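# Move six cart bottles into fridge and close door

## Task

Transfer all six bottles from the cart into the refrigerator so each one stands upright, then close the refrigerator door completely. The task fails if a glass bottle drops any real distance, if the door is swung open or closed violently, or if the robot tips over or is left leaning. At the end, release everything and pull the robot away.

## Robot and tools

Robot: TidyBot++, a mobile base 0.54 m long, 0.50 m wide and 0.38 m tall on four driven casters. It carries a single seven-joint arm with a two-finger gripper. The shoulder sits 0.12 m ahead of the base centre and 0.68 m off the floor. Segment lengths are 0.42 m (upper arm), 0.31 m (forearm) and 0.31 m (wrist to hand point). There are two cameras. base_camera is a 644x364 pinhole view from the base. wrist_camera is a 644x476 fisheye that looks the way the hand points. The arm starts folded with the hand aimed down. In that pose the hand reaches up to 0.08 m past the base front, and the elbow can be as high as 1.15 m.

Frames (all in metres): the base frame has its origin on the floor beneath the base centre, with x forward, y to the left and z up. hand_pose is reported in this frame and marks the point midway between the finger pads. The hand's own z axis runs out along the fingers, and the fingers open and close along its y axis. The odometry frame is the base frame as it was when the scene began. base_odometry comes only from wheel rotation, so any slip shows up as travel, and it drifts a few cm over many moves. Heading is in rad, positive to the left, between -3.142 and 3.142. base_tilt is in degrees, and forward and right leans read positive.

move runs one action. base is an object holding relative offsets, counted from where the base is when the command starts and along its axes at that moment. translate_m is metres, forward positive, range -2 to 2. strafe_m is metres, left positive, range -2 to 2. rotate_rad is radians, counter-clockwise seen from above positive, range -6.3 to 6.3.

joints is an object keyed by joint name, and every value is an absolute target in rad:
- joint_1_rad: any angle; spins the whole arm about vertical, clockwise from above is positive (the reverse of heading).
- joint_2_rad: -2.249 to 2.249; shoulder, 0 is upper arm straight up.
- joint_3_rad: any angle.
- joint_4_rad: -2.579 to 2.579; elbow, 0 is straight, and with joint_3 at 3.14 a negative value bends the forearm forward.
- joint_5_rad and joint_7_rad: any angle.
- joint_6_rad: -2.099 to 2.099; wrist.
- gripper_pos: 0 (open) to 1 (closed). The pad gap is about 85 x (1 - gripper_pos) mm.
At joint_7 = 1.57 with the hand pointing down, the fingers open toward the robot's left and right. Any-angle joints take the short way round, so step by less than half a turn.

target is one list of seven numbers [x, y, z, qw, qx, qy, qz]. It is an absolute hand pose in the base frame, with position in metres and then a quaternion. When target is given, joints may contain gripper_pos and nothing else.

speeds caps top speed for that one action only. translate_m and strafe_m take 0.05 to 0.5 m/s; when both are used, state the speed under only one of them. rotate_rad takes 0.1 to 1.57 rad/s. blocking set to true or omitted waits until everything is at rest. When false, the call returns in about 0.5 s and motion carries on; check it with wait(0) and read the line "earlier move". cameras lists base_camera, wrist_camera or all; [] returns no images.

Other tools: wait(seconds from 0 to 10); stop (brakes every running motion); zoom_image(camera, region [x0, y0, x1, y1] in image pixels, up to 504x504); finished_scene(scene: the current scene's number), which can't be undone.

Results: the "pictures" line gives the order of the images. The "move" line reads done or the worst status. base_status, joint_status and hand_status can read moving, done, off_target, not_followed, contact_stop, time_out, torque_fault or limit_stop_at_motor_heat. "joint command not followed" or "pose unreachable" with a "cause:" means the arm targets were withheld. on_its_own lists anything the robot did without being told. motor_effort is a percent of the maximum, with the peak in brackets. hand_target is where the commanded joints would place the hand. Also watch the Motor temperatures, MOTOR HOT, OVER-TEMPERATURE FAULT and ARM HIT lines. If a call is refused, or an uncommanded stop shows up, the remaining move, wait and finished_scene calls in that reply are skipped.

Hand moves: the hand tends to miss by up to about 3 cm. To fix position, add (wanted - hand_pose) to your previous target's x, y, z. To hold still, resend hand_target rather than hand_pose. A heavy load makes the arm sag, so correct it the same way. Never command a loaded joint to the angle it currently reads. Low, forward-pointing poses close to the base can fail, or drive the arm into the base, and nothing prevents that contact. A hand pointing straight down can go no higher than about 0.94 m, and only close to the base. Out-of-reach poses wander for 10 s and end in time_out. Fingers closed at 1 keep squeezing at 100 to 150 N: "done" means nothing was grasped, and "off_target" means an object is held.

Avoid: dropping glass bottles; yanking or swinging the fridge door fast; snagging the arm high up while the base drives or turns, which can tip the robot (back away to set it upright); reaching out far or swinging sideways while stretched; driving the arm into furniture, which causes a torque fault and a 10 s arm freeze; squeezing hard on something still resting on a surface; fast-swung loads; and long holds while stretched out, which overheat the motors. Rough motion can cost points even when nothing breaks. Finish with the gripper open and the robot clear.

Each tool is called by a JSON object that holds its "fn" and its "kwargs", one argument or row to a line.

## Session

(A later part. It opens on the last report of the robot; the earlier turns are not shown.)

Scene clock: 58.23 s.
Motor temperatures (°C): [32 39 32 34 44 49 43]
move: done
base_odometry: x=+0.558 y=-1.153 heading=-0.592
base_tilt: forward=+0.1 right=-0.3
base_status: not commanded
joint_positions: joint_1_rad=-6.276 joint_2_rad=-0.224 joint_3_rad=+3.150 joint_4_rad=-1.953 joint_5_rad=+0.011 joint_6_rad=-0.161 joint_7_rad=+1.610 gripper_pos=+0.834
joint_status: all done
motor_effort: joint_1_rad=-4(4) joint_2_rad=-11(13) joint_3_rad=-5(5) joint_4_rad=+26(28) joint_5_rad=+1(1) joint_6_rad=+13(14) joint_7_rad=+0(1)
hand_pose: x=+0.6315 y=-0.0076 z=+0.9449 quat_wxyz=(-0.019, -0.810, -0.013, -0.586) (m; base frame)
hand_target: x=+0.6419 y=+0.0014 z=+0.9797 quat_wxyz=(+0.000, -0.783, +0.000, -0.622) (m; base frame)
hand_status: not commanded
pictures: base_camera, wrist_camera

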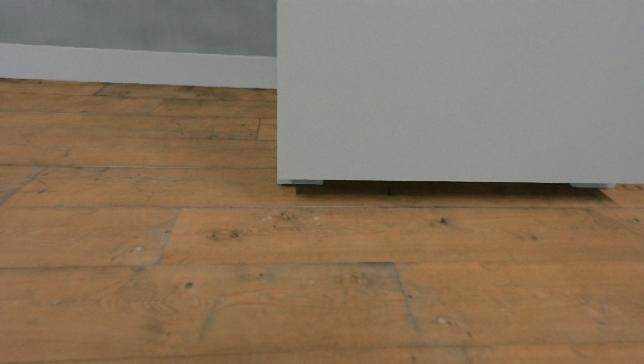

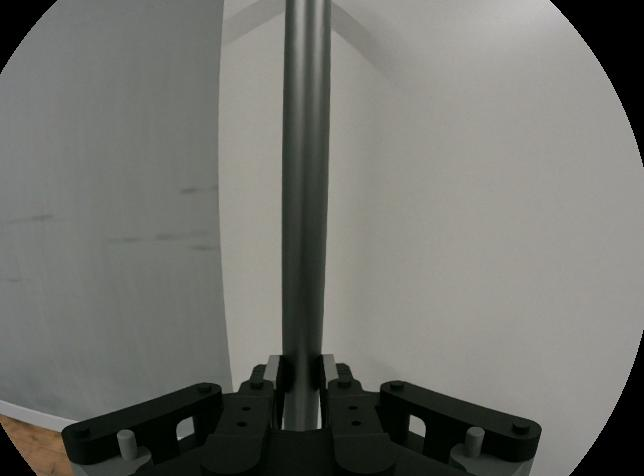

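{"fn": "move", "kwargs": {
  "joints": {"gripper_pos": 0.95},
  "cameras": []
}}

{"fn": "move", "kwargs": {
  "base": {"translate_m": -0.05},
  "speeds": {"translate_m": 0.08},
  "cameras": []
}}

{"fn": "move", "kwargs": {
  "base": {"translate_m": -0.03},
  "speeds": {"translate_m": 0.06}
}}

Scene clock: 59.03 s.
Motor temperatures (°C): [32 39 32 34 44 49 43]
move: off_target
base_odometry: x=+0.558 y=-1.153 heading=-0.592
base_tilt: forward=+0.1 right=-0.3
base_status: not commanded
joint_positions: joint_1_rad=-6.276 joint_2_rad=-0.225 joint_3_rad=+3.150 joint_4_rad=-1.954 joint_5_rad=+0.011 joint_6_rad=-0.161 joint_7_rad=+1.610 gripper_pos=+0.853
joint_status: gripper_pos off_target (ended at +0.853, target +0.950)
motor_effort: joint_1_rad=-2(3) joint_2_rad=-10(11) joint_3_rad=-3(4) joint_4_rad=+27(30) joint_5_rad=+1(2) joint_6_rad=+14(16) joint_7_rad=+0(1)
hand_pose: x=+0.6313 y=-0.0079 z=+0.9450 quat_wxyz=(-0.019, -0.810, -0.013, -0.586) (m; base frame)
hand_target: x=+0.6419 y=+0.0014 z=+0.9797 quat_wxyz=(+0.000, -0.783, +0.000, -0.622) (m; base frame)
hand_status: not commanded
pictures: none
No camera images: "cameras" was empty.

Scene clock: 60.17 s.
Motor temperatures (°C): [32 39 32 34 44 49 43]
move: done
base_odometry: x=+0.517 y=-1.125 heading=-0.592
base_tilt: forward=+0.0 right=-0.3
base_status: done
joint_positions: joint_1_rad=-6.276 joint_2_rad=-0.228 joint_3_rad=+3.145 joint_4_rad=-1.934 joint_5_rad=+0.011 joint_6_rad=-0.130 joint_7_rad=+1.610 gripper_pos=+0.950
joint_status: not commanded
on_its_own: gripper_pos moved +0.097 to your old target +0.950
motor_effort: joint_1_rad=+0(4) joint_2_rad=-13(26) joint_3_rad=-1(5) joint_4_rad=+22(36) joint_5_rad=+1(1) joint_6_rad=+9(22) joint_7_rad=-1(1)
hand_pose: x=+0.6357 y=-0.0047 z=+0.9679 quat_wxyz=(-0.019, -0.794, -0.015, -0.607) (m; base frame)
hand_target: x=+0.6419 y=+0.0014 z=+0.9797 quat_wxyz=(+0.000, -0.783, +0.000, -0.622) (m; base frame)
hand_status: not commanded
pictures: none
No camera images: "cameras" was empty.

Scene clock: 61.17 s.
Motor temperatures (°C): [32 39 32 34 44 49 43]
move: done
base_odometry: x=+0.492 y=-1.109 heading=-0.592
base_tilt: forward=+0.0 right=-0.3
base_status: done
joint_positions: joint_1_rad=-6.276 joint_2_rad=-0.227 joint_3_rad=+3.145 joint_4_rad=-1.934 joint_5_rad=+0.011 joint_6_rad=-0.130 joint_7_rad=+1.610 gripper_pos=+0.950
joint_status: not commanded
motor_effort: joint_1_rad=+0(1) joint_2_rad=-14(16) joint_3_rad=+0(1) joint_4_rad=+22(23) joint_5_rad=+0(1) joint_6_rad=+9(10) joint_7_rad=-1(1)
hand_pose: x=+0.6359 y=-0.0047 z=+0.9674 quat_wxyz=(-0.019, -0.794, -0.015, -0.607) (m; base frame)
hand_target: x=+0.6419 y=+0.0014 z=+0.9797 quat_wxyz=(+0.000, -0.783, +0.000, -0.622) (m; base frame)
hand_status: not commanded
pictures: base_camera, wrist_camera

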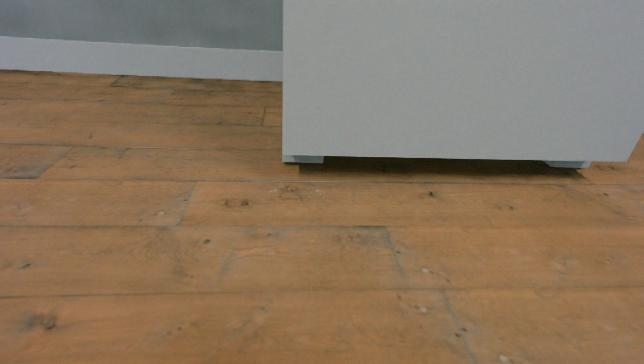

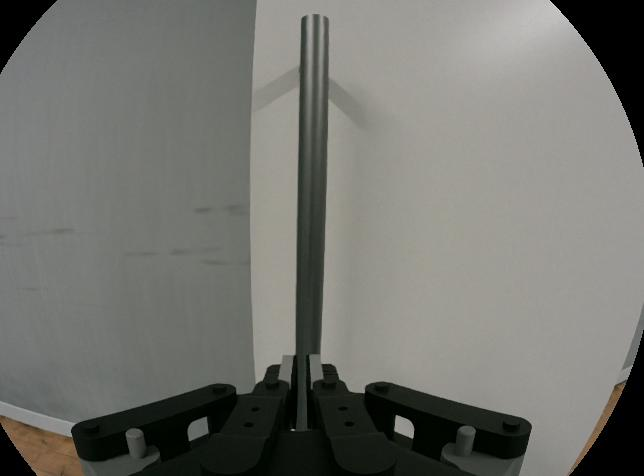

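{"fn": "move", "kwargs": {
  "joints": {"gripper_pos": 0.5},
  "cameras": []
}}

{"fn": "move", "kwargs": {
  "base": {"translate_m": 0.11, "strafe_m": -0.004},
  "speeds": {"translate_m": 0.12}
}}

Scene clock: 62.40 s.
Motor temperatures (°C): [32 39 32 34 44 49 43]
move: done
base_odometry: x=+0.492 y=-1.109 heading=-0.592
base_tilt: forward=+0.1 right=-0.3
base_status: not commanded
joint_positions: joint_1_rad=-6.276 joint_2_rad=-0.227 joint_3_rad=+3.145 joint_4_rad=-1.934 joint_5_rad=+0.011 joint_6_rad=-0.130 joint_7_rad=+1.610 gripper_pos=+0.500
joint_status: all done
motor_effort: joint_1_rad=+0(1) joint_2_rad=-13(14) joint_3_rad=-1(1) joint_4_rad=+22(23) joint_5_rad=+0(1) joint_6_rad=+9(10) joint_7_rad=-1(2)
hand_pose: x=+0.6359 y=-0.0047 z=+0.9674 quat_wxyz=(-0.019, -0.794, -0.015, -0.607) (m; base frame)
hand_target: x=+0.6419 y=+0.0014 z=+0.9797 quat_wxyz=(+0.000, -0.783, +0.000, -0.622) (m; base frame)
hand_status: not commanded
pictures: none
No camera images: "cameras" was empty.

Scene clock: 63.90 s.
Motor temperatures (°C): [32 39 32 34 44 49 43]
move: done
base_odometry: x=+0.581 y=-1.174 heading=-0.592
base_tilt: forward=+0.1 right=-0.3
base_status: done
joint_positions: joint_1_rad=-6.276 joint_2_rad=-0.225 joint_3_rad=+3.145 joint_4_rad=-1.934 joint_5_rad=+0.011 joint_6_rad=-0.130 joint_7_rad=+1.610 gripper_pos=+0.500
joint_status: not commanded
motor_effort: joint_1_rad=+0(2) joint_2_rad=-13(17) joint_3_rad=+0(2) joint_4_rad=+23(23) joint_5_rad=+0(1) joint_6_rad=+9(10) joint_7_rad=-1(1)
hand_pose: x=+0.6366 y=-0.0047 z=+0.9661 quat_wxyz=(-0.019, -0.795, -0.015, -0.606) (m; base frame)
hand_target: x=+0.6419 y=+0.0014 z=+0.9797 quat_wxyz=(+0.000, -0.783, +0.000, -0.622) (m; base frame)
hand_status: not commanded
pictures: base_camera, wrist_camera

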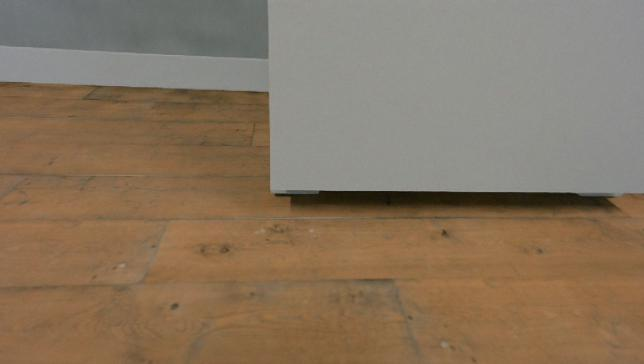

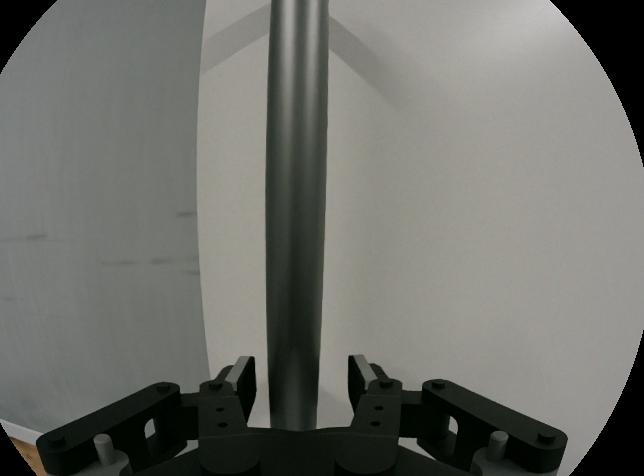

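{"fn": "move", "kwargs": {
  "joints": {"gripper_pos": 0.7},
  "cameras": []
}}

{"fn": "move", "kwargs": {
  "joints": {"gripper_pos": 0.85},
  "cameras": []
}}

{"fn": "move", "kwargs": {
  "joints": {"gripper_pos": 0.95},
  "cameras": []
}}

{"fn": "move", "kwargs": {
  "base": {"translate_m": -0.05},
  "speeds": {"translate_m": 0.06}
}}

Scene clock: 64.87 s.
Motor temperatures (°C): [32 39 32 34 44 49 43]
move: done
base_odometry: x=+0.581 y=-1.174 heading=-0.592
base_tilt: forward=+0.1 right=-0.3
base_status: not commanded
joint_positions: joint_1_rad=-6.276 joint_2_rad=-0.225 joint_3_rad=+3.145 joint_4_rad=-1.934 joint_5_rad=+0.011 joint_6_rad=-0.130 joint_7_rad=+1.610 gripper_pos=+0.700
joint_status: all done
motor_effort: joint_1_rad=+0(1) joint_2_rad=-14(14) joint_3_rad=+0(1) joint_4_rad=+22(23) joint_5_rad=+0(1) joint_6_rad=+9(10) joint_7_rad=-1(1)
hand_pose: x=+0.6366 y=-0.0047 z=+0.9661 quat_wxyz=(-0.019, -0.795, -0.015, -0.606) (m; base frame)
hand_target: x=+0.6419 y=+0.0014 z=+0.9797 quat_wxyz=(+0.000, -0.783, +0.000, -0.622) (m; base frame)
hand_status: not commanded
pictures: none
No camera images: "cameras" was empty.

Scene clock: 65.43 s.
Motor temperatures (°C): [32 39 32 34 44 49 43]
move: off_target
base_odometry: x=+0.581 y=-1.174 heading=-0.592
base_tilt: forward=+0.1 right=-0.3
base_status: not commanded
joint_positions: joint_1_rad=-6.278 joint_2_rad=-0.225 joint_3_rad=+3.141 joint_4_rad=-1.934 joint_5_rad=+0.011 joint_6_rad=-0.130 joint_7_rad=+1.610 gripper_pos=+0.816
joint_status: gripper_pos off_target (ended at +0.816, target +0.850)
motor_effort: joint_1_rad=+1(3) joint_2_rad=-11(13) joint_3_rad=+1(4) joint_4_rad=+25(25) joint_5_rad=+2(3) joint_6_rad=+11(12) joint_7_rad=+0(1)
hand_pose: x=+0.6366 y=-0.0017 z=+0.9661 quat_wxyz=(-0.018, -0.795, -0.018, -0.606) (m; base frame)
hand_target: x=+0.6419 y=+0.0014 z=+0.9797 quat_wxyz=(+0.000, -0.783, +0.000, -0.622) (m; base frame)
hand_status: not commanded
pictures: none
No camera images: "cameras" was empty.

Scene clock: 65.97 s.
Motor temperatures (°C): [32 39 32 34 44 49 43]
move: off_target
base_odometry: x=+0.581 y=-1.174 heading=-0.592
base_tilt: forward=+0.1 right=-0.3
base_status: not commanded
joint_positions: joint_1_rad=-6.278 joint_2_rad=-0.225 joint_3_rad=+3.141 joint_4_rad=-1.934 joint_5_rad=+0.011 joint_6_rad=-0.130 joint_7_rad=+1.610 gripper_pos=+0.816
joint_status: gripper_pos off_target (ended at +0.816, target +0.950)
motor_effort: joint_1_rad=+0(1) joint_2_rad=-11(12) joint_3_rad=+0(1) joint_4_rad=+24(25) joint_5_rad=+2(2) joint_6_rad=+12(12) joint_7_rad=+0(1)
hand_pose: x=+0.6366 y=-0.0015 z=+0.9661 quat_wxyz=(-0.017, -0.795, -0.018, -0.606) (m; base frame)
hand_target: x=+0.6419 y=+0.0014 z=+0.9797 quat_wxyz=(+0.000, -0.783, +0.000, -0.622) (m; base frame)
hand_status: not commanded
pictures: none
No camera images: "cameras" was empty.

Scene clock: 67.23 s.
Motor temperatures (°C): [32 39 32 34 44 49 43]
move: done
base_odometry: x=+0.540 y=-1.146 heading=-0.592
base_tilt: forward=+0.1 right=-0.3
base_status: done
joint_positions: joint_1_rad=-6.278 joint_2_rad=-0.119 joint_3_rad=+3.144 joint_4_rad=-1.870 joint_5_rad=+0.011 joint_6_rad=-0.067 joint_7_rad=+1.610 gripper_pos=+0.817
joint_status: not commanded
motor_effort: joint_1_rad=-1(2) joint_2_rad=-39(42) joint_3_rad=-3(4) joint_4_rad=+7(23) joint_5_rad=+2(3) joint_6_rad=-2(10) joint_7_rad=+0(1)
hand_pose: x=+0.6803 y=-0.0036 z=+0.9671 quat_wxyz=(-0.018, -0.789, -0.016, -0.614) (m; base frame)
hand_target: x=+0.6419 y=+0.0014 z=+0.9797 quat_wxyz=(+0.000, -0.783, +0.000, -0.622) (m; base frame)
hand_status: not commanded
pictures: base_camera, wrist_camera

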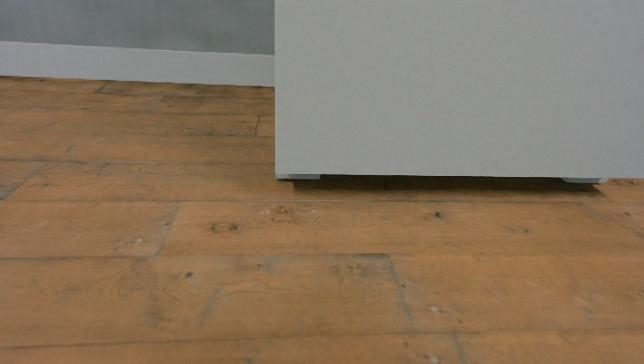

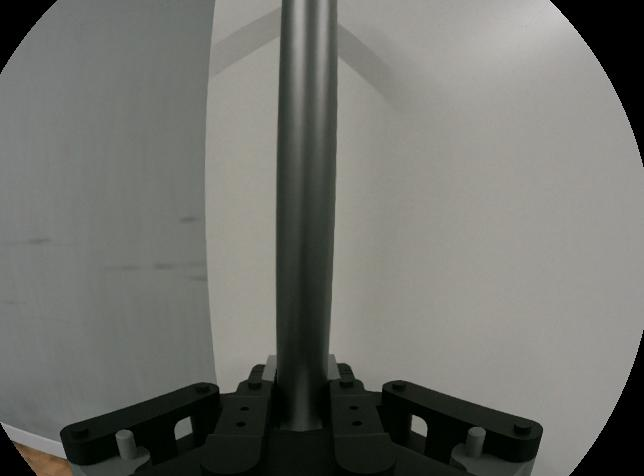

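{"fn": "move", "kwargs": {
  "base": {"translate_m": -0.03},
  "speeds": {"translate_m": 0.05}
}}

Scene clock: 68.47 s.
Motor temperatures (°C): [32 39 32 34 44 49 43]
move: done
base_odometry: x=+0.515 y=-1.129 heading=-0.592
base_tilt: forward=+0.1 right=-0.3
base_status: done
joint_positions: joint_1_rad=-6.270 joint_2_rad=-0.205 joint_3_rad=+3.171 joint_4_rad=-1.933 joint_5_rad=+0.011 joint_6_rad=-0.092 joint_7_rad=+1.610 gripper_pos=+0.820
joint_status: not commanded
motor_effort: joint_1_rad=-5(7) joint_2_rad=-18(47) joint_3_rad=-6(8) joint_4_rad=+23(28) joint_5_rad=+1(2) joint_6_rad=+10(13) joint_7_rad=+0(1)
hand_pose: x=+0.6453 y=-0.0227 z=+0.9674 quat_wxyz=(-0.026, -0.790, -0.001, -0.613) (m; base frame)
hand_target: x=+0.6419 y=+0.0014 z=+0.9797 quat_wxyz=(+0.000, -0.783, +0.000, -0.622) (m; base frame)
hand_status: not commanded
pictures: base_camera, wrist_camera

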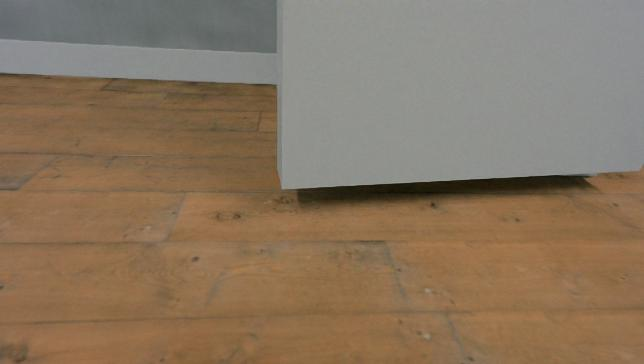

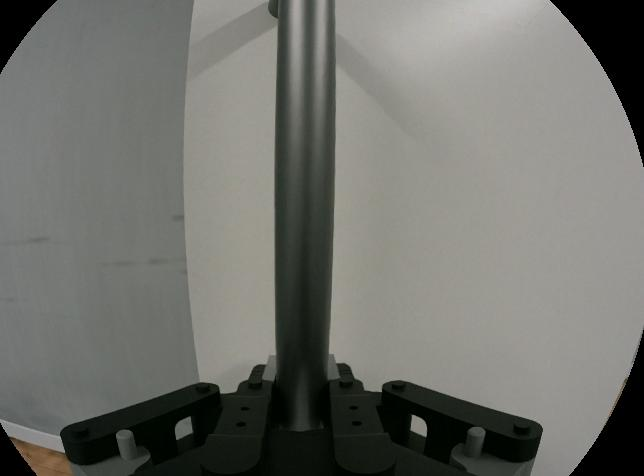

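{"fn": "move", "kwargs": {
  "base": {"translate_m": -0.159, "strafe_m": -0.147, "rotate_rad": 0.092},
  "speeds": {"translate_m": 0.12, "rotate_rad": 0.1},
  "cameras": []
}}

{"fn": "move", "kwargs": {
  "base": {"translate_m": -0.1275, "strafe_m": -0.186, "rotate_rad": 0.1},
  "speeds": {"translate_m": 0.12, "rotate_rad": 0.1}
}}

Scene clock: 71.77 s.
Motor temperatures (°C): [32 39 32 34 44 49 43]
move: done
base_odometry: x=+0.301 y=-1.163 heading=-0.499
base_tilt: forward=+0.1 right=-0.3
base_status: done
joint_positions: joint_1_rad=-6.261 joint_2_rad=-0.205 joint_3_rad=+3.157 joint_4_rad=-1.930 joint_5_rad=+0.011 joint_6_rad=-0.093 joint_7_rad=+1.610 gripper_pos=+0.830
joint_status: not commanded
motor_effort: joint_1_rad=-2(10) joint_2_rad=-18(23) joint_3_rad=-2(12) joint_4_rad=+23(26) joint_5_rad=+2(2) joint_6_rad=+10(13) joint_7_rad=+1(1)
hand_pose: x=+0.6457 y=-0.0194 z=+0.9691 quat_wxyz=(-0.026, -0.789, -0.004, -0.614) (m; base frame)
hand_target: x=+0.6419 y=+0.0014 z=+0.9797 quat_wxyz=(+0.000, -0.783, +0.000, -0.622) (m; base frame)
hand_status: not commanded
pictures: none
No camera images: "cameras" was empty.

Scene clock: 74.27 s.
Motor temperatures (°C): [32 39 32 34 44 49 43]
move: done
base_odometry: x=+0.100 y=-1.265 heading=-0.398
base_tilt: forward=+0.1 right=-0.3
base_status: done
joint_positions: joint_1_rad=-6.272 joint_2_rad=-0.204 joint_3_rad=+3.147 joint_4_rad=-1.928 joint_5_rad=+0.011 joint_6_rad=-0.093 joint_7_rad=+1.610 gripper_pos=+0.832
joint_status: not commanded
motor_effort: joint_1_rad=+1(8) joint_2_rad=-18(24) joint_3_rad=+0(10) joint_4_rad=+22(26) joint_5_rad=+4(4) joint_6_rad=+10(12) joint_7_rad=+3(3)
hand_pose: x=+0.6462 y=-0.0079 z=+0.9702 quat_wxyz=(-0.021, -0.788, -0.013, -0.615) (m; base frame)
hand_target: x=+0.6419 y=+0.0014 z=+0.9797 quat_wxyz=(+0.000, -0.783, +0.000, -0.622) (m; base frame)
hand_status: not commanded
pictures: base_camera, wrist_camera

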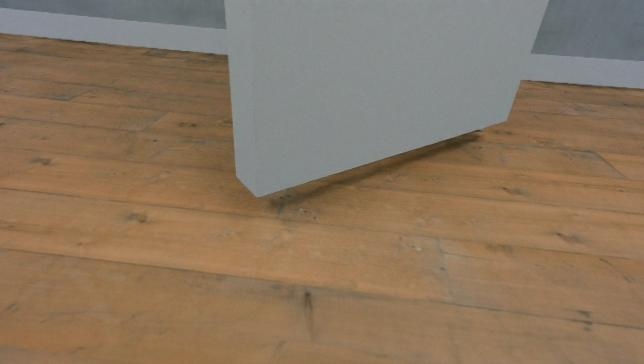

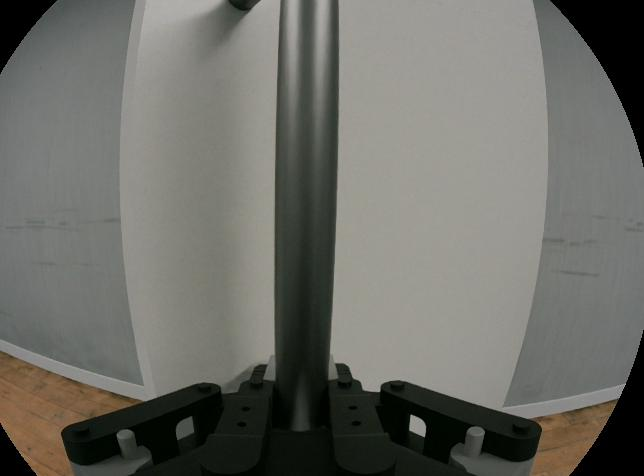

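{"fn": "move", "kwargs": {
  "joints": {"gripper_pos": 0.7}
}}

{"fn": "wait", "kwargs": {
  "seconds": 1.0
}}

Scene clock: 75.50 s.
Motor temperatures (°C): [32 39 32 34 44 49 43]
move: done
base_odometry: x=+0.100 y=-1.265 heading=-0.398
base_tilt: forward=+0.1 right=-0.3
base_status: not commanded
joint_positions: joint_1_rad=-6.282 joint_2_rad=-0.213 joint_3_rad=+3.128 joint_4_rad=-1.928 joint_5_rad=+0.011 joint_6_rad=-0.093 joint_7_rad=+1.610 gripper_pos=+0.700
joint_status: all done
motor_effort: joint_1_rad=+4(4) joint_2_rad=-15(19) joint_3_rad=+4(5) joint_4_rad=+22(23) joint_5_rad=+1(4) joint_6_rad=+9(10) joint_7_rad=-1(3)
hand_pose: x=+0.6435 y=+0.0080 z=+0.9747 quat_wxyz=(-0.013, -0.785, -0.025, -0.618) (m; base frame)
hand_target: x=+0.6419 y=+0.0014 z=+0.9797 quat_wxyz=(+0.000, -0.783, +0.000, -0.622) (m; base frame)
hand_status: not commanded
pictures: base_camera, wrist_camera

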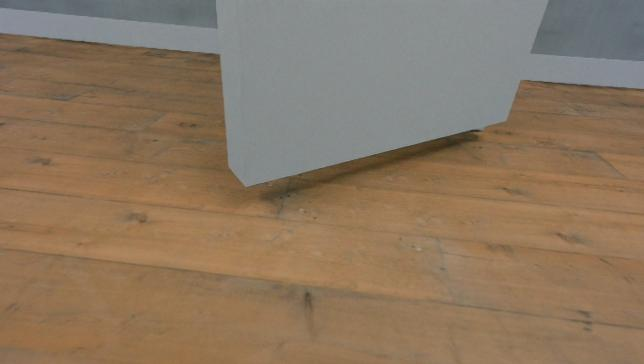

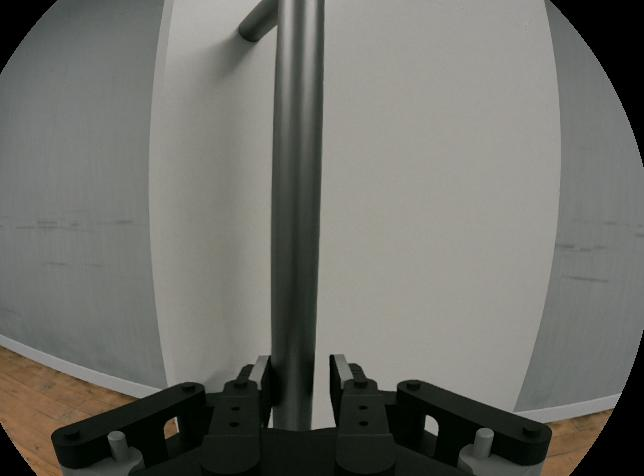

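Scene clock: 76.50 s.
Motor temperatures (°C): [32 39 32 34 44 49 43]
base_odometry: x=+0.100 y=-1.265 heading=-0.398
base_tilt: forward=+0.1 right=-0.3
base_status: not commanded
joint_positions: joint_1_rad=-6.282 joint_2_rad=-0.213 joint_3_rad=+3.128 joint_4_rad=-1.928 joint_5_rad=+0.011 joint_6_rad=-0.093 joint_7_rad=+1.610 gripper_pos=+0.700
joint_status: all done
motor_effort: joint_1_rad=+3(4) joint_2_rad=-15(19) joint_3_rad=+4(5) joint_4_rad=+23(23) joint_5_rad=+1(4) joint_6_rad=+9(10) joint_7_rad=-1(3)
hand_pose: x=+0.6435 y=+0.0080 z=+0.9747 quat_wxyz=(-0.013, -0.785, -0.025, -0.618) (m; base frame)
hand_target: x=+0.6419 y=+0.0014 z=+0.9797 quat_wxyz=(+0.000, -0.783, +0.000, -0.622) (m; base frame)
hand_status: not commanded
wait: 1.00 s; at rest by 0.27 s
pictures: base_camera, wrist_camera

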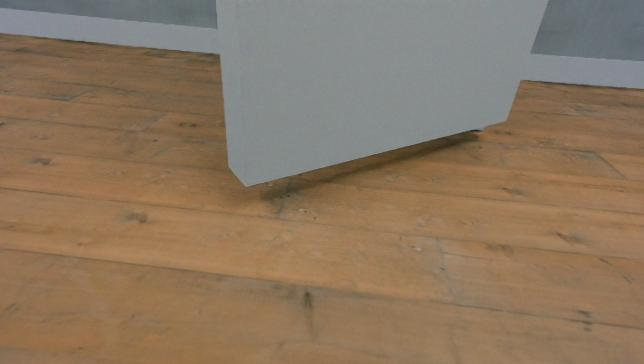

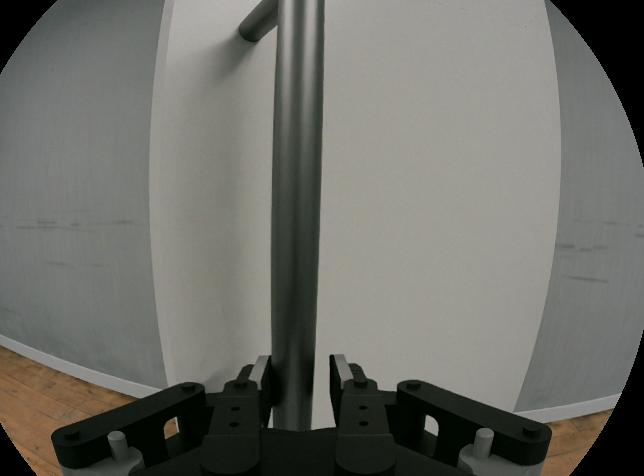

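{"fn": "move", "kwargs": {
  "joints": {"gripper_pos": 0.5},
  "cameras": ["base_camera"]
}}

{"fn": "wait", "kwargs": {
  "seconds": 1.0
}}

Scene clock: 78.07 s.
Motor temperatures (°C): [32 39 32 34 44 49 43]
move: done
base_odometry: x=+0.100 y=-1.265 heading=-0.398
base_tilt: forward=+0.1 right=-0.3
base_status: not commanded
joint_positions: joint_1_rad=-6.285 joint_2_rad=-0.213 joint_3_rad=+3.139 joint_4_rad=-1.928 joint_5_rad=+0.011 joint_6_rad=-0.093 joint_7_rad=+1.610 gripper_pos=+0.500
joint_status: all done
motor_effort: joint_1_rad=+0(4) joint_2_rad=-14(15) joint_3_rad=+0(5) joint_4_rad=+23(23) joint_5_rad=+0(1) joint_6_rad=+10(10) joint_7_rad=-1(2)
hand_pose: x=+0.6436 y=+0.0036 z=+0.9748 quat_wxyz=(-0.015, -0.785, -0.021, -0.618) (m; base frame)
hand_target: x=+0.6419 y=+0.0014 z=+0.9797 quat_wxyz=(+0.000, -0.783, +0.000, -0.622) (m; base frame)
hand_status: not commanded
pictures: base_camera

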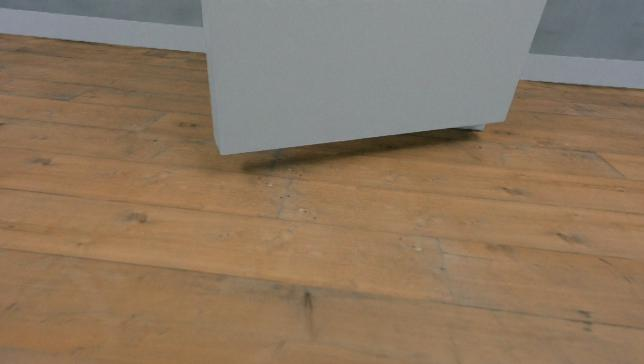

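Scene clock: 79.07 s.
Motor temperatures (°C): [32 39 32 34 44 49 43]
base_odometry: x=+0.100 y=-1.265 heading=-0.398
base_tilt: forward=+0.0 right=-0.3
base_status: not commanded
joint_positions: joint_1_rad=-6.285 joint_2_rad=-0.213 joint_3_rad=+3.139 joint_4_rad=-1.928 joint_5_rad=+0.011 joint_6_rad=-0.093 joint_7_rad=+1.610 gripper_pos=+0.500
joint_status: all done
motor_effort: joint_1_rad=-1(4) joint_2_rad=-14(15) joint_3_rad=+0(5) joint_4_rad=+22(23) joint_5_rad=+0(1) joint_6_rad=+10(10) joint_7_rad=-1(2)
hand_pose: x=+0.6436 y=+0.0036 z=+0.9748 quat_wxyz=(-0.015, -0.785, -0.021, -0.618) (m; base frame)
hand_target: x=+0.6419 y=+0.0014 z=+0.9797 quat_wxyz=(+0.000, -0.783, +0.000, -0.622) (m; base frame)
hand_status: not commanded
wait: 1.00 s; at rest by 0.27 s
pictures: base_camera, wrist_camera

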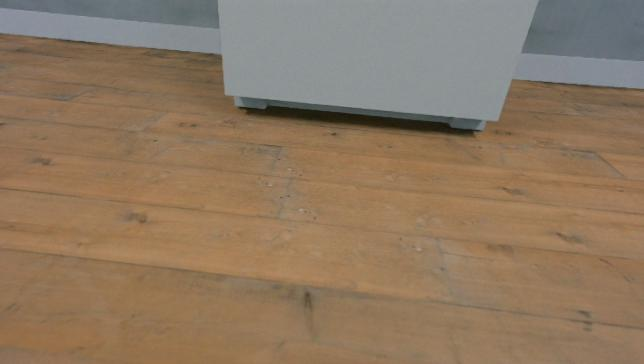

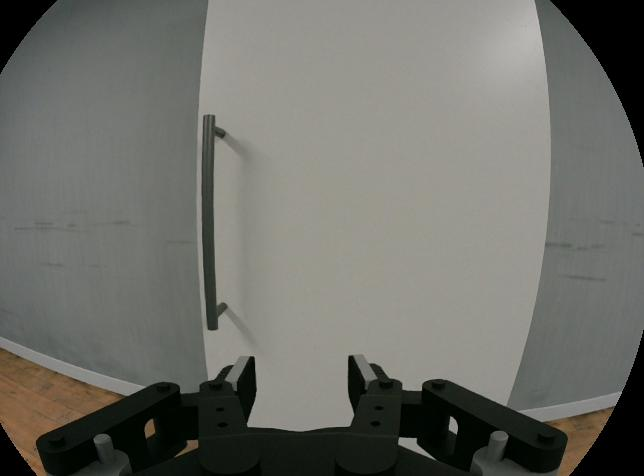

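{"fn": "move", "kwargs": {
  "base": {"translate_m": 0.402, "strafe_m": 0.15},
  "speeds": {"translate_m": 0.3},
  "joints": {"joint_1_rad": 0, "joint_2_rad": -0.623, "joint_4_rad": -2.1, "joint_6_rad": -0.31, "gripper_pos": 0.3}
}}

Scene clock: 90.70 s.
Motor temperatures (°C): [32 39 32 34 44 49 42]
move: done
base_odometry: x=+0.529 y=-1.283 heading=-0.398
base_tilt: forward=+0.0 right=-0.3
base_status: done
joint_positions: joint_1_rad=-6.285 joint_2_rad=-0.610 joint_3_rad=+3.139 joint_4_rad=-2.075 joint_5_rad=+0.011 joint_6_rad=-0.242 joint_7_rad=+1.610 gripper_pos=+0.300
joint_status: all done
motor_effort: joint_1_rad=-1(2) joint_2_rad=-1(14) joint_3_rad=+0(2) joint_4_rad=+23(24) joint_5_rad=+0(1) joint_6_rad=+9(11) joint_7_rad=-1(2)
hand_pose: x=+0.4988 y=+0.0026 z=+1.0174 quat_wxyz=(-0.017, -0.753, -0.020, -0.657) (m; base frame)
hand_target: x=+0.4905 y=+0.0013 z=+0.9862 quat_wxyz=(+0.000, -0.779, +0.000, -0.627) (m; base frame)
hand_status: not commanded
pictures: base_camera, wrist_camera

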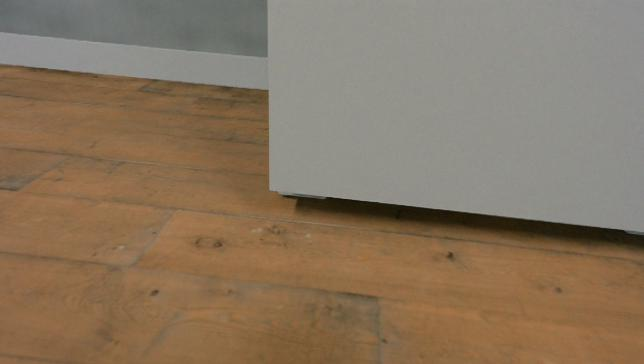

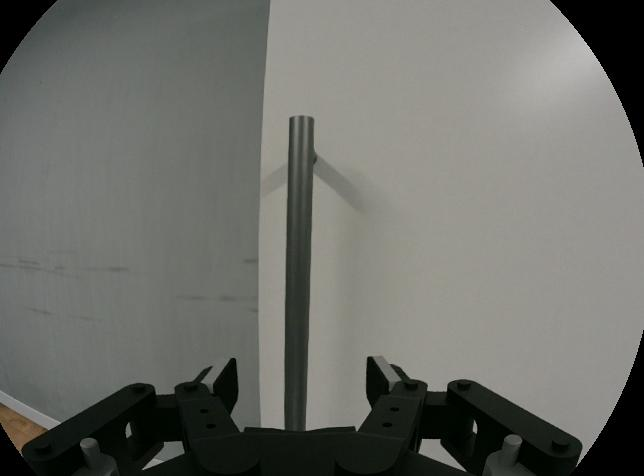

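{"fn": "move", "kwargs": {
  "base": {"translate_m": 0.1},
  "speeds": {"translate_m": 0.12},
  "joints": {"gripper_pos": 0.4}
}}

Scene clock: 92.33 s.
Motor temperatures (°C): [32 39 32 34 44 49 42]
move: done
base_odometry: x=+0.621 y=-1.321 heading=-0.398
base_tilt: forward=+0.0 right=-0.3
base_status: done
joint_positions: joint_1_rad=-6.285 joint_2_rad=-0.616 joint_3_rad=+3.139 joint_4_rad=-2.076 joint_5_rad=+0.011 joint_6_rad=-0.243 joint_7_rad=+1.610 gripper_pos=+0.400
joint_status: all done
motor_effort: joint_1_rad=+0(1) joint_2_rad=+0(4) joint_3_rad=+0(2) joint_4_rad=+22(23) joint_5_rad=+0(1) joint_6_rad=+9(10) joint_7_rad=-1(2)
hand_pose: x=+0.4968 y=+0.0025 z=+1.0190 quat_wxyz=(-0.017, -0.752, -0.020, -0.659) (m; base frame)
hand_target: x=+0.4905 y=+0.0013 z=+0.9862 quat_wxyz=(+0.000, -0.779, +0.000, -0.627) (m; base frame)
hand_status: not commanded
pictures: base_camera, wrist_camera

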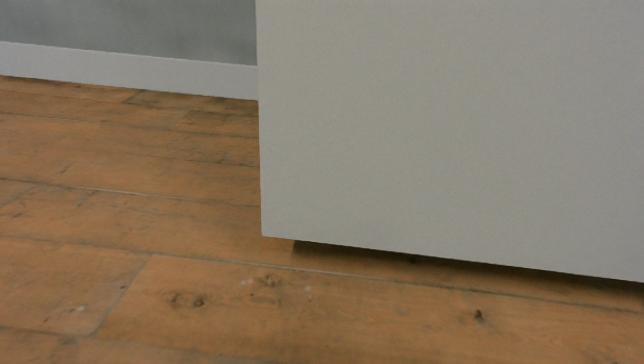

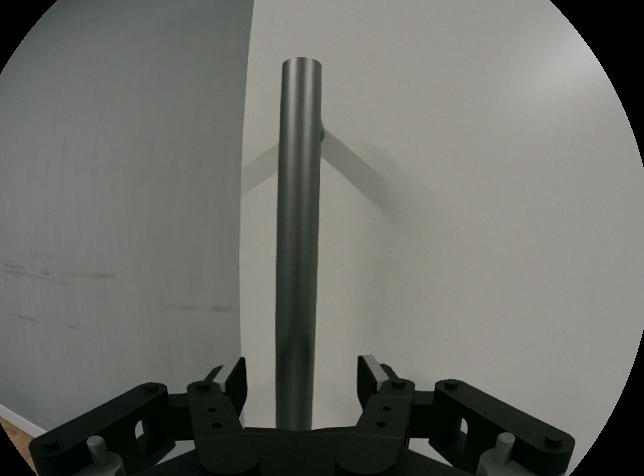

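{"fn": "move", "kwargs": {
  "base": {"translate_m": 0.045},
  "speeds": {"translate_m": 0.1},
  "joints": {"gripper_pos": 0.6}
}}

Scene clock: 93.50 s.
Motor temperatures (°C): [32 39 32 34 44 49 42]
move: done
base_odometry: x=+0.663 y=-1.338 heading=-0.397
base_tilt: forward=+0.1 right=-0.3
base_status: done
joint_positions: joint_1_rad=-6.285 joint_2_rad=-0.619 joint_3_rad=+3.139 joint_4_rad=-2.076 joint_5_rad=+0.011 joint_6_rad=-0.244 joint_7_rad=+1.610 gripper_pos=+0.600
joint_status: all done
motor_effort: joint_1_rad=+0(1) joint_2_rad=-1(3) joint_3_rad=+0(1) joint_4_rad=+23(23) joint_5_rad=+0(1) joint_6_rad=+9(10) joint_7_rad=-1(2)
hand_pose: x=+0.4959 y=+0.0025 z=+1.0196 quat_wxyz=(-0.017, -0.751, -0.020, -0.659) (m; base frame)
hand_target: x=+0.4905 y=+0.0013 z=+0.9862 quat_wxyz=(+0.000, -0.779, +0.000, -0.627) (m; base frame)
hand_status: not commanded
pictures: base_camera, wrist_camera

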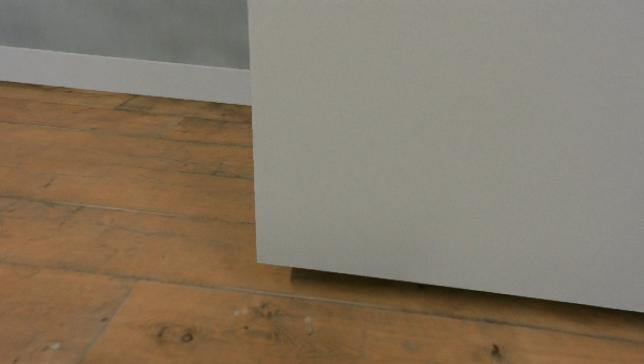

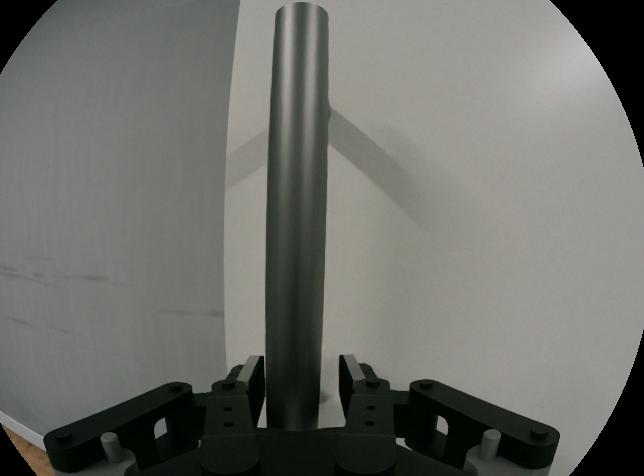

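{"fn": "move", "kwargs": {
  "joints": {"gripper_pos": 0.8},
  "cameras": []
}}

{"fn": "move", "kwargs": {
  "joints": {"gripper_pos": 0.95}
}}

Scene clock: 94.43 s.
Motor temperatures (°C): [32 39 32 34 44 49 42]
move: done
base_odometry: x=+0.663 y=-1.338 heading=-0.397
base_tilt: forward=+0.1 right=-0.3
base_status: not commanded
joint_positions: joint_1_rad=-6.285 joint_2_rad=-0.619 joint_3_rad=+3.135 joint_4_rad=-2.076 joint_5_rad=+0.011 joint_6_rad=-0.244 joint_7_rad=+1.610 gripper_pos=+0.800
joint_status: all done
motor_effort: joint_1_rad=+0(3) joint_2_rad=+0(1) joint_3_rad=+1(4) joint_4_rad=+23(23) joint_5_rad=+1(2) joint_6_rad=+10(10) joint_7_rad=-1(2)
hand_pose: x=+0.4958 y=+0.0047 z=+1.0195 quat_wxyz=(-0.017, -0.751, -0.022, -0.659) (m; base frame)
hand_target: x=+0.4905 y=+0.0013 z=+0.9862 quat_wxyz=(+0.000, -0.779, +0.000, -0.627) (m; base frame)
hand_status: not commanded
pictures: none
No camera images: "cameras" was empty.

Scene clock: 95.00 s.
Motor temperatures (°C): [32 39 32 34 44 49 42]
move: off_target
base_odometry: x=+0.663 y=-1.338 heading=-0.397
base_tilt: forward=+0.0 right=-0.3
base_status: not commanded
joint_positions: joint_1_rad=-6.286 joint_2_rad=-0.619 joint_3_rad=+3.134 joint_4_rad=-2.076 joint_5_rad=+0.006 joint_6_rad=-0.244 joint_7_rad=+1.595 gripper_pos=+0.830
joint_status: gripper_pos off_target (ended at +0.830, target +0.950)
motor_effort: joint_1_rad=+2(4) joint_2_rad=-1(1) joint_3_rad=+2(7) joint_4_rad=+20(22) joint_5_rad=+3(7) joint_6_rad=+8(10) joint_7_rad=+1(5)
hand_pose: x=+0.4958 y=+0.0056 z=+1.0195 quat_wxyz=(-0.009, -0.752, -0.016, -0.659) (m; base frame)
hand_target: x=+0.4905 y=+0.0013 z=+0.9862 quat_wxyz=(+0.000, -0.779, +0.000, -0.627) (m; base frame)
hand_status: not commanded
pictures: base_camera, wrist_camera

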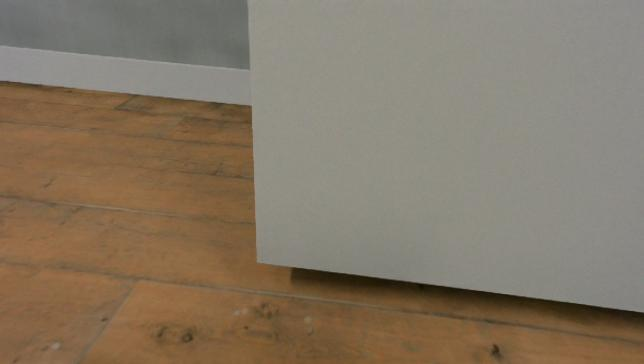

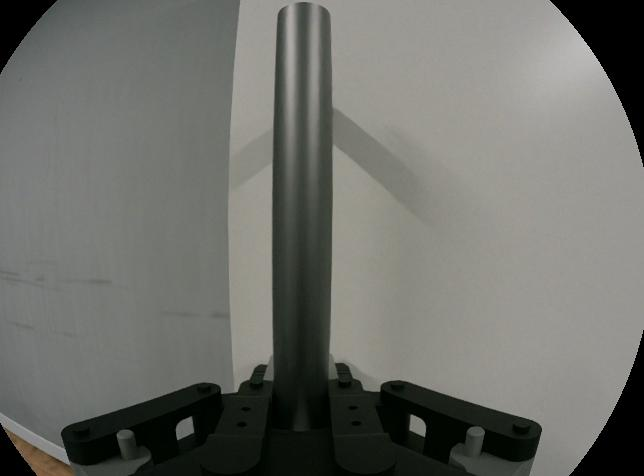

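{"fn": "move", "kwargs": {
  "base": {"translate_m": -0.05},
  "speeds": {"translate_m": 0.05},
  "cameras": []
}}

{"fn": "move", "kwargs": {
  "base": {"translate_m": -0.025},
  "speeds": {"translate_m": 0.05}
}}

Scene clock: 97.67 s.
Motor temperatures (°C): [32 39 32 34 44 49 42]
move: done
base_odometry: x=+0.617 y=-1.319 heading=-0.397
base_tilt: forward=+0.1 right=-0.3
base_status: done
joint_positions: joint_1_rad=-6.286 joint_2_rad=-0.637 joint_3_rad=+3.142 joint_4_rad=-2.067 joint_5_rad=+0.006 joint_6_rad=-0.284 joint_7_rad=+1.594 gripper_pos=+0.832
joint_status: not commanded
motor_effort: joint_1_rad=+1(3) joint_2_rad=+1(26) joint_3_rad=+0(3) joint_4_rad=+14(20) joint_5_rad=+6(7) joint_6_rad=+4(10) joint_7_rad=+4(5)
hand_pose: x=+0.4882 y=+0.0014 z=+1.0194 quat_wxyz=(-0.009, -0.756, -0.011, -0.654) (m; base frame)
hand_target: x=+0.4905 y=+0.0013 z=+0.9862 quat_wxyz=(+0.000, -0.779, +0.000, -0.627) (m; base frame)
hand_status: not commanded
pictures: none
No camera images: "cameras" was empty.

Scene clock: 98.63 s.
Motor temperatures (°C): [32 39 32 34 44 49 42]
move: done
base_odometry: x=+0.593 y=-1.310 heading=-0.397
base_tilt: forward=+0.1 right=-0.3
base_status: done
joint_positions: joint_1_rad=-6.286 joint_2_rad=-0.632 joint_3_rad=+3.147 joint_4_rad=-2.064 joint_5_rad=+0.006 joint_6_rad=-0.284 joint_7_rad=+1.594 gripper_pos=+0.833
joint_status: not commanded
motor_effort: joint_1_rad=+0(2) joint_2_rad=+0(5) joint_3_rad=-3(5) joint_4_rad=+14(17) joint_5_rad=+4(6) joint_6_rad=+4(8) joint_7_rad=+2(4)
hand_pose: x=+0.4900 y=-0.0009 z=+1.0195 quat_wxyz=(-0.009, -0.757, -0.009, -0.654) (m; base frame)
hand_target: x=+0.4905 y=+0.0013 z=+0.9862 quat_wxyz=(+0.000, -0.779, +0.000, -0.627) (m; base frame)
hand_status: not commanded
pictures: base_camera, wrist_camera

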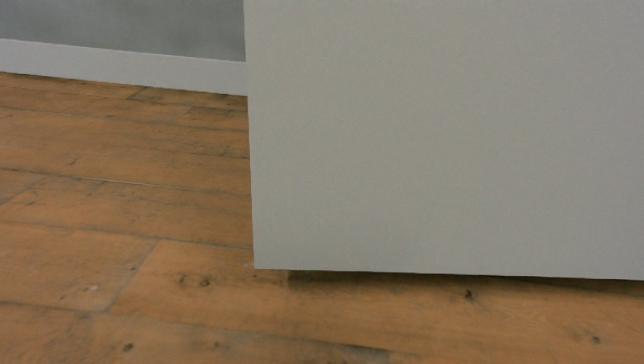

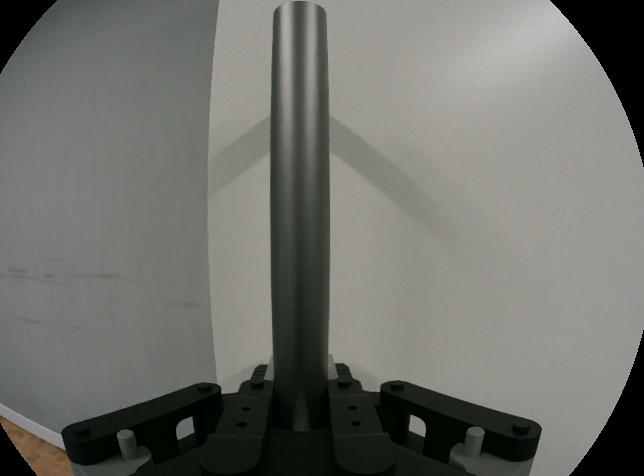

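{"fn": "move", "kwargs": {
  "base": {"translate_m": -0.1285, "strafe_m": -0.1537, "rotate_rad": 0.257},
  "speeds": {"translate_m": 0.12, "rotate_rad": 0.14}
}}

Scene clock: 102.20 s.
Motor temperatures (°C): [32 39 32 34 44 49 42]
move: done
base_odometry: x=+0.415 y=-1.402 heading=-0.141
base_tilt: forward=+0.1 right=-0.3
base_status: done
joint_positions: joint_1_rad=-6.285 joint_2_rad=-0.629 joint_3_rad=+3.159 joint_4_rad=-2.061 joint_5_rad=+0.006 joint_6_rad=-0.284 joint_7_rad=+1.593 gripper_pos=+0.834
joint_status: not commanded
motor_effort: joint_1_rad=+0(3) joint_2_rad=+1(5) joint_3_rad=-3(6) joint_4_rad=+14(16) joint_5_rad=+2(8) joint_6_rad=+3(6) joint_7_rad=+0(5)
hand_pose: x=+0.4909 y=-0.0073 z=+1.0209 quat_wxyz=(-0.010, -0.756, -0.002, -0.654) (m; base frame)
hand_target: x=+0.4905 y=+0.0013 z=+0.9862 quat_wxyz=(+0.000, -0.779, +0.000, -0.627) (m; base frame)
hand_status: not commanded
pictures: base_camera, wrist_camera

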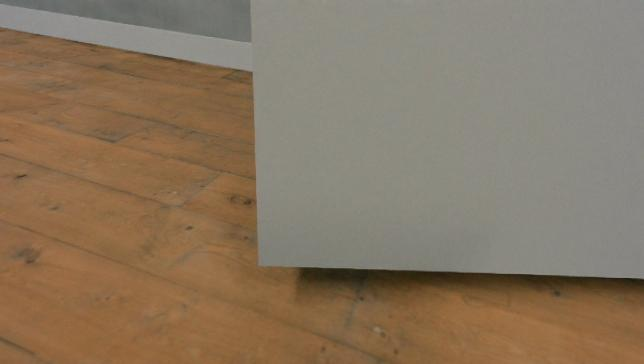

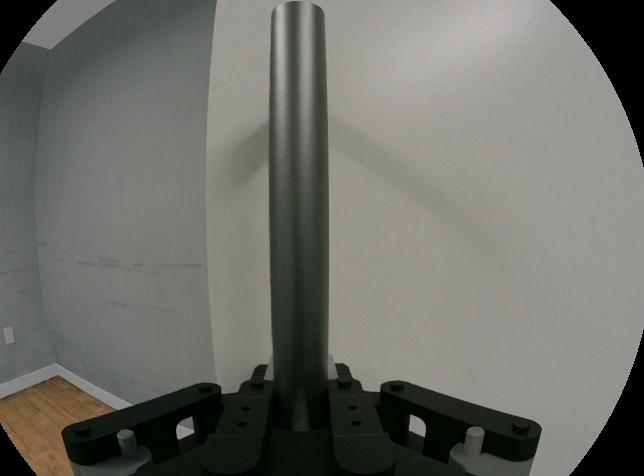

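{"fn": "move", "kwargs": {
  "base": {"translate_m": -0.0964, "strafe_m": -0.251, "rotate_rad": 0.44},
  "speeds": {"strafe_m": 0.12, "rotate_rad": 0.19}
}}

Scene clock: 105.20 s.
Motor temperatures (°C): [32 39 32 34 44 49 42]
move: done
base_odometry: x=+0.285 y=-1.637 heading=+0.298
base_tilt: forward=+0.0 right=-0.3
base_status: done
joint_positions: joint_1_rad=-6.283 joint_2_rad=-0.637 joint_3_rad=+3.133 joint_4_rad=-2.064 joint_5_rad=+0.006 joint_6_rad=-0.284 joint_7_rad=+1.590 gripper_pos=+0.834
joint_status: not commanded
motor_effort: joint_1_rad=+1(4) joint_2_rad=+4(7) joint_3_rad=+1(7) joint_4_rad=+13(18) joint_5_rad=+6(8) joint_6_rad=+3(6) joint_7_rad=+4(6)
hand_pose: x=+0.4880 y=+0.0047 z=+1.0219 quat_wxyz=(-0.009, -0.755, -0.013, -0.656) (m; base frame)
hand_target: x=+0.4905 y=+0.0013 z=+0.9862 quat_wxyz=(+0.000, -0.779, +0.000, -0.627) (m; base frame)
hand_status: not commanded
pictures: base_camera, wrist_camera

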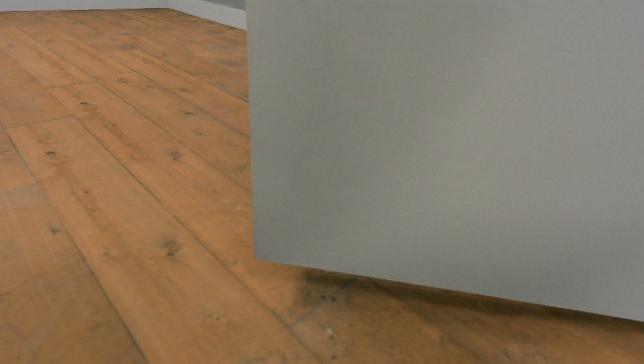

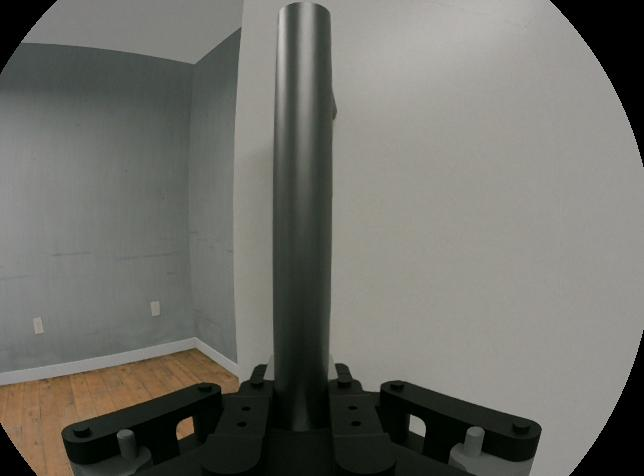

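{"fn": "move", "kwargs": {
  "base": {"translate_m": -0.116, "strafe_m": -0.194, "rotate_rad": 0.362},
  "speeds": {"strafe_m": 0.12, "rotate_rad": 0.19}
}}

Scene clock: 107.87 s.
Motor temperatures (°C): [32 39 32 34 44 49 42]
move: done
base_odometry: x=+0.231 y=-1.856 heading=+0.661
base_tilt: forward=+0.0 right=-0.3
base_status: done
joint_positions: joint_1_rad=-6.292 joint_2_rad=-0.638 joint_3_rad=+3.115 joint_4_rad=-2.063 joint_5_rad=+0.002 joint_6_rad=-0.283 joint_7_rad=+1.587 gripper_pos=+0.834
joint_status: not commanded
motor_effort: joint_1_rad=+5(7) joint_2_rad=+3(7) joint_3_rad=+7(10) joint_4_rad=+15(17) joint_5_rad=+9(10) joint_6_rad=+3(5) joint_7_rad=+6(7)
hand_pose: x=+0.4871 y=+0.0175 z=+1.0226 quat_wxyz=(-0.002, -0.754, -0.023, -0.657) (m; base frame)
hand_target: x=+0.4905 y=+0.0013 z=+0.9862 quat_wxyz=(+0.000, -0.779, +0.000, -0.627) (m; base frame)
hand_status: not commanded
pictures: base_camera, wrist_camera

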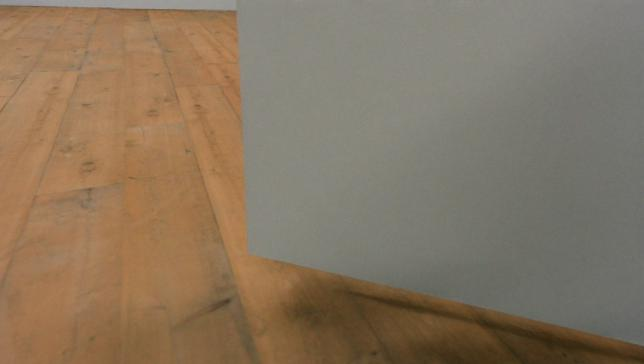

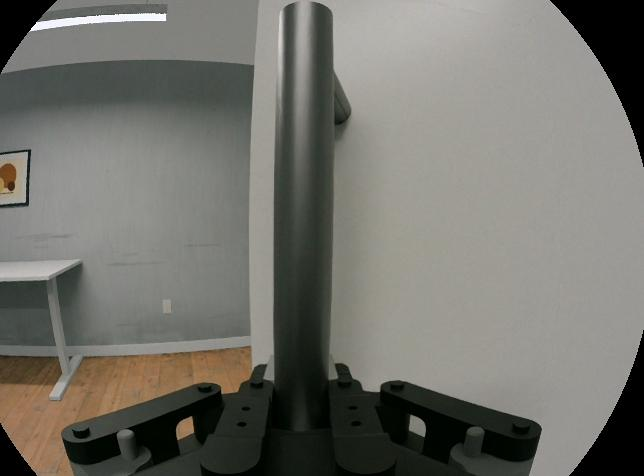

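{"fn": "move", "kwargs": {
  "base": {"translate_m": -0.126, "strafe_m": -0.163, "rotate_rad": 0.339},
  "speeds": {"strafe_m": 0.12, "rotate_rad": 0.19}
}}

Scene clock: 110.50 s.
Motor temperatures (°C): [32 39 32 34 44 49 42]
move: done
base_odometry: x=+0.231 y=-2.062 heading=+1.000
base_tilt: forward=+0.0 right=-0.3
base_status: done
joint_positions: joint_1_rad=-6.296 joint_2_rad=-0.639 joint_3_rad=+3.107 joint_4_rad=-2.063 joint_5_rad=-0.002 joint_6_rad=-0.283 joint_7_rad=+1.586 gripper_pos=+0.834
joint_status: not commanded
motor_effort: joint_1_rad=+3(7) joint_2_rad=+3(6) joint_3_rad=+5(10) joint_4_rad=+15(19) joint_5_rad=+7(10) joint_6_rad=+3(7) joint_7_rad=+5(6)
hand_pose: x=+0.4865 y=+0.0235 z=+1.0227 quat_wxyz=(+0.002, -0.753, -0.027, -0.657) (m; base frame)
hand_target: x=+0.4905 y=+0.0013 z=+0.9862 quat_wxyz=(+0.000, -0.779, +0.000, -0.627) (m; base frame)
hand_status: not commanded
pictures: base_camera, wrist_camera

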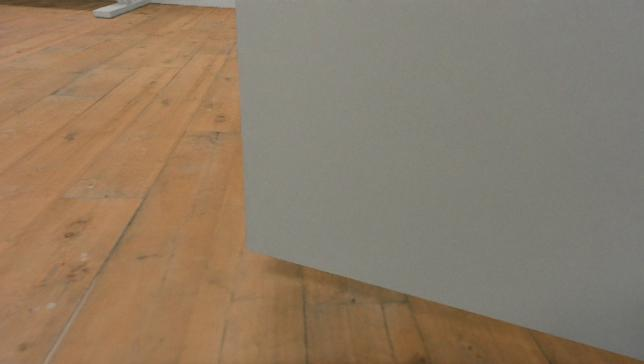

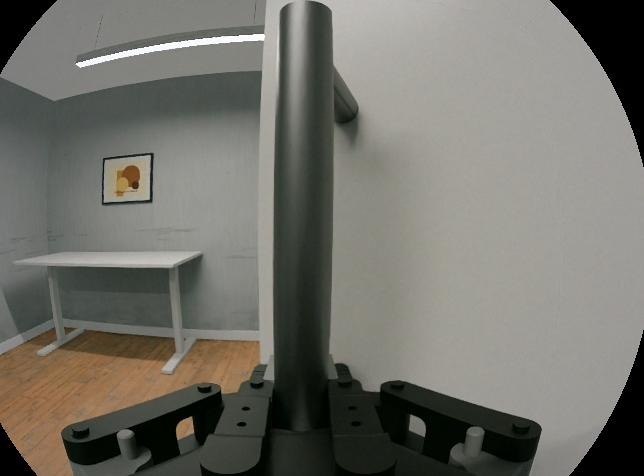

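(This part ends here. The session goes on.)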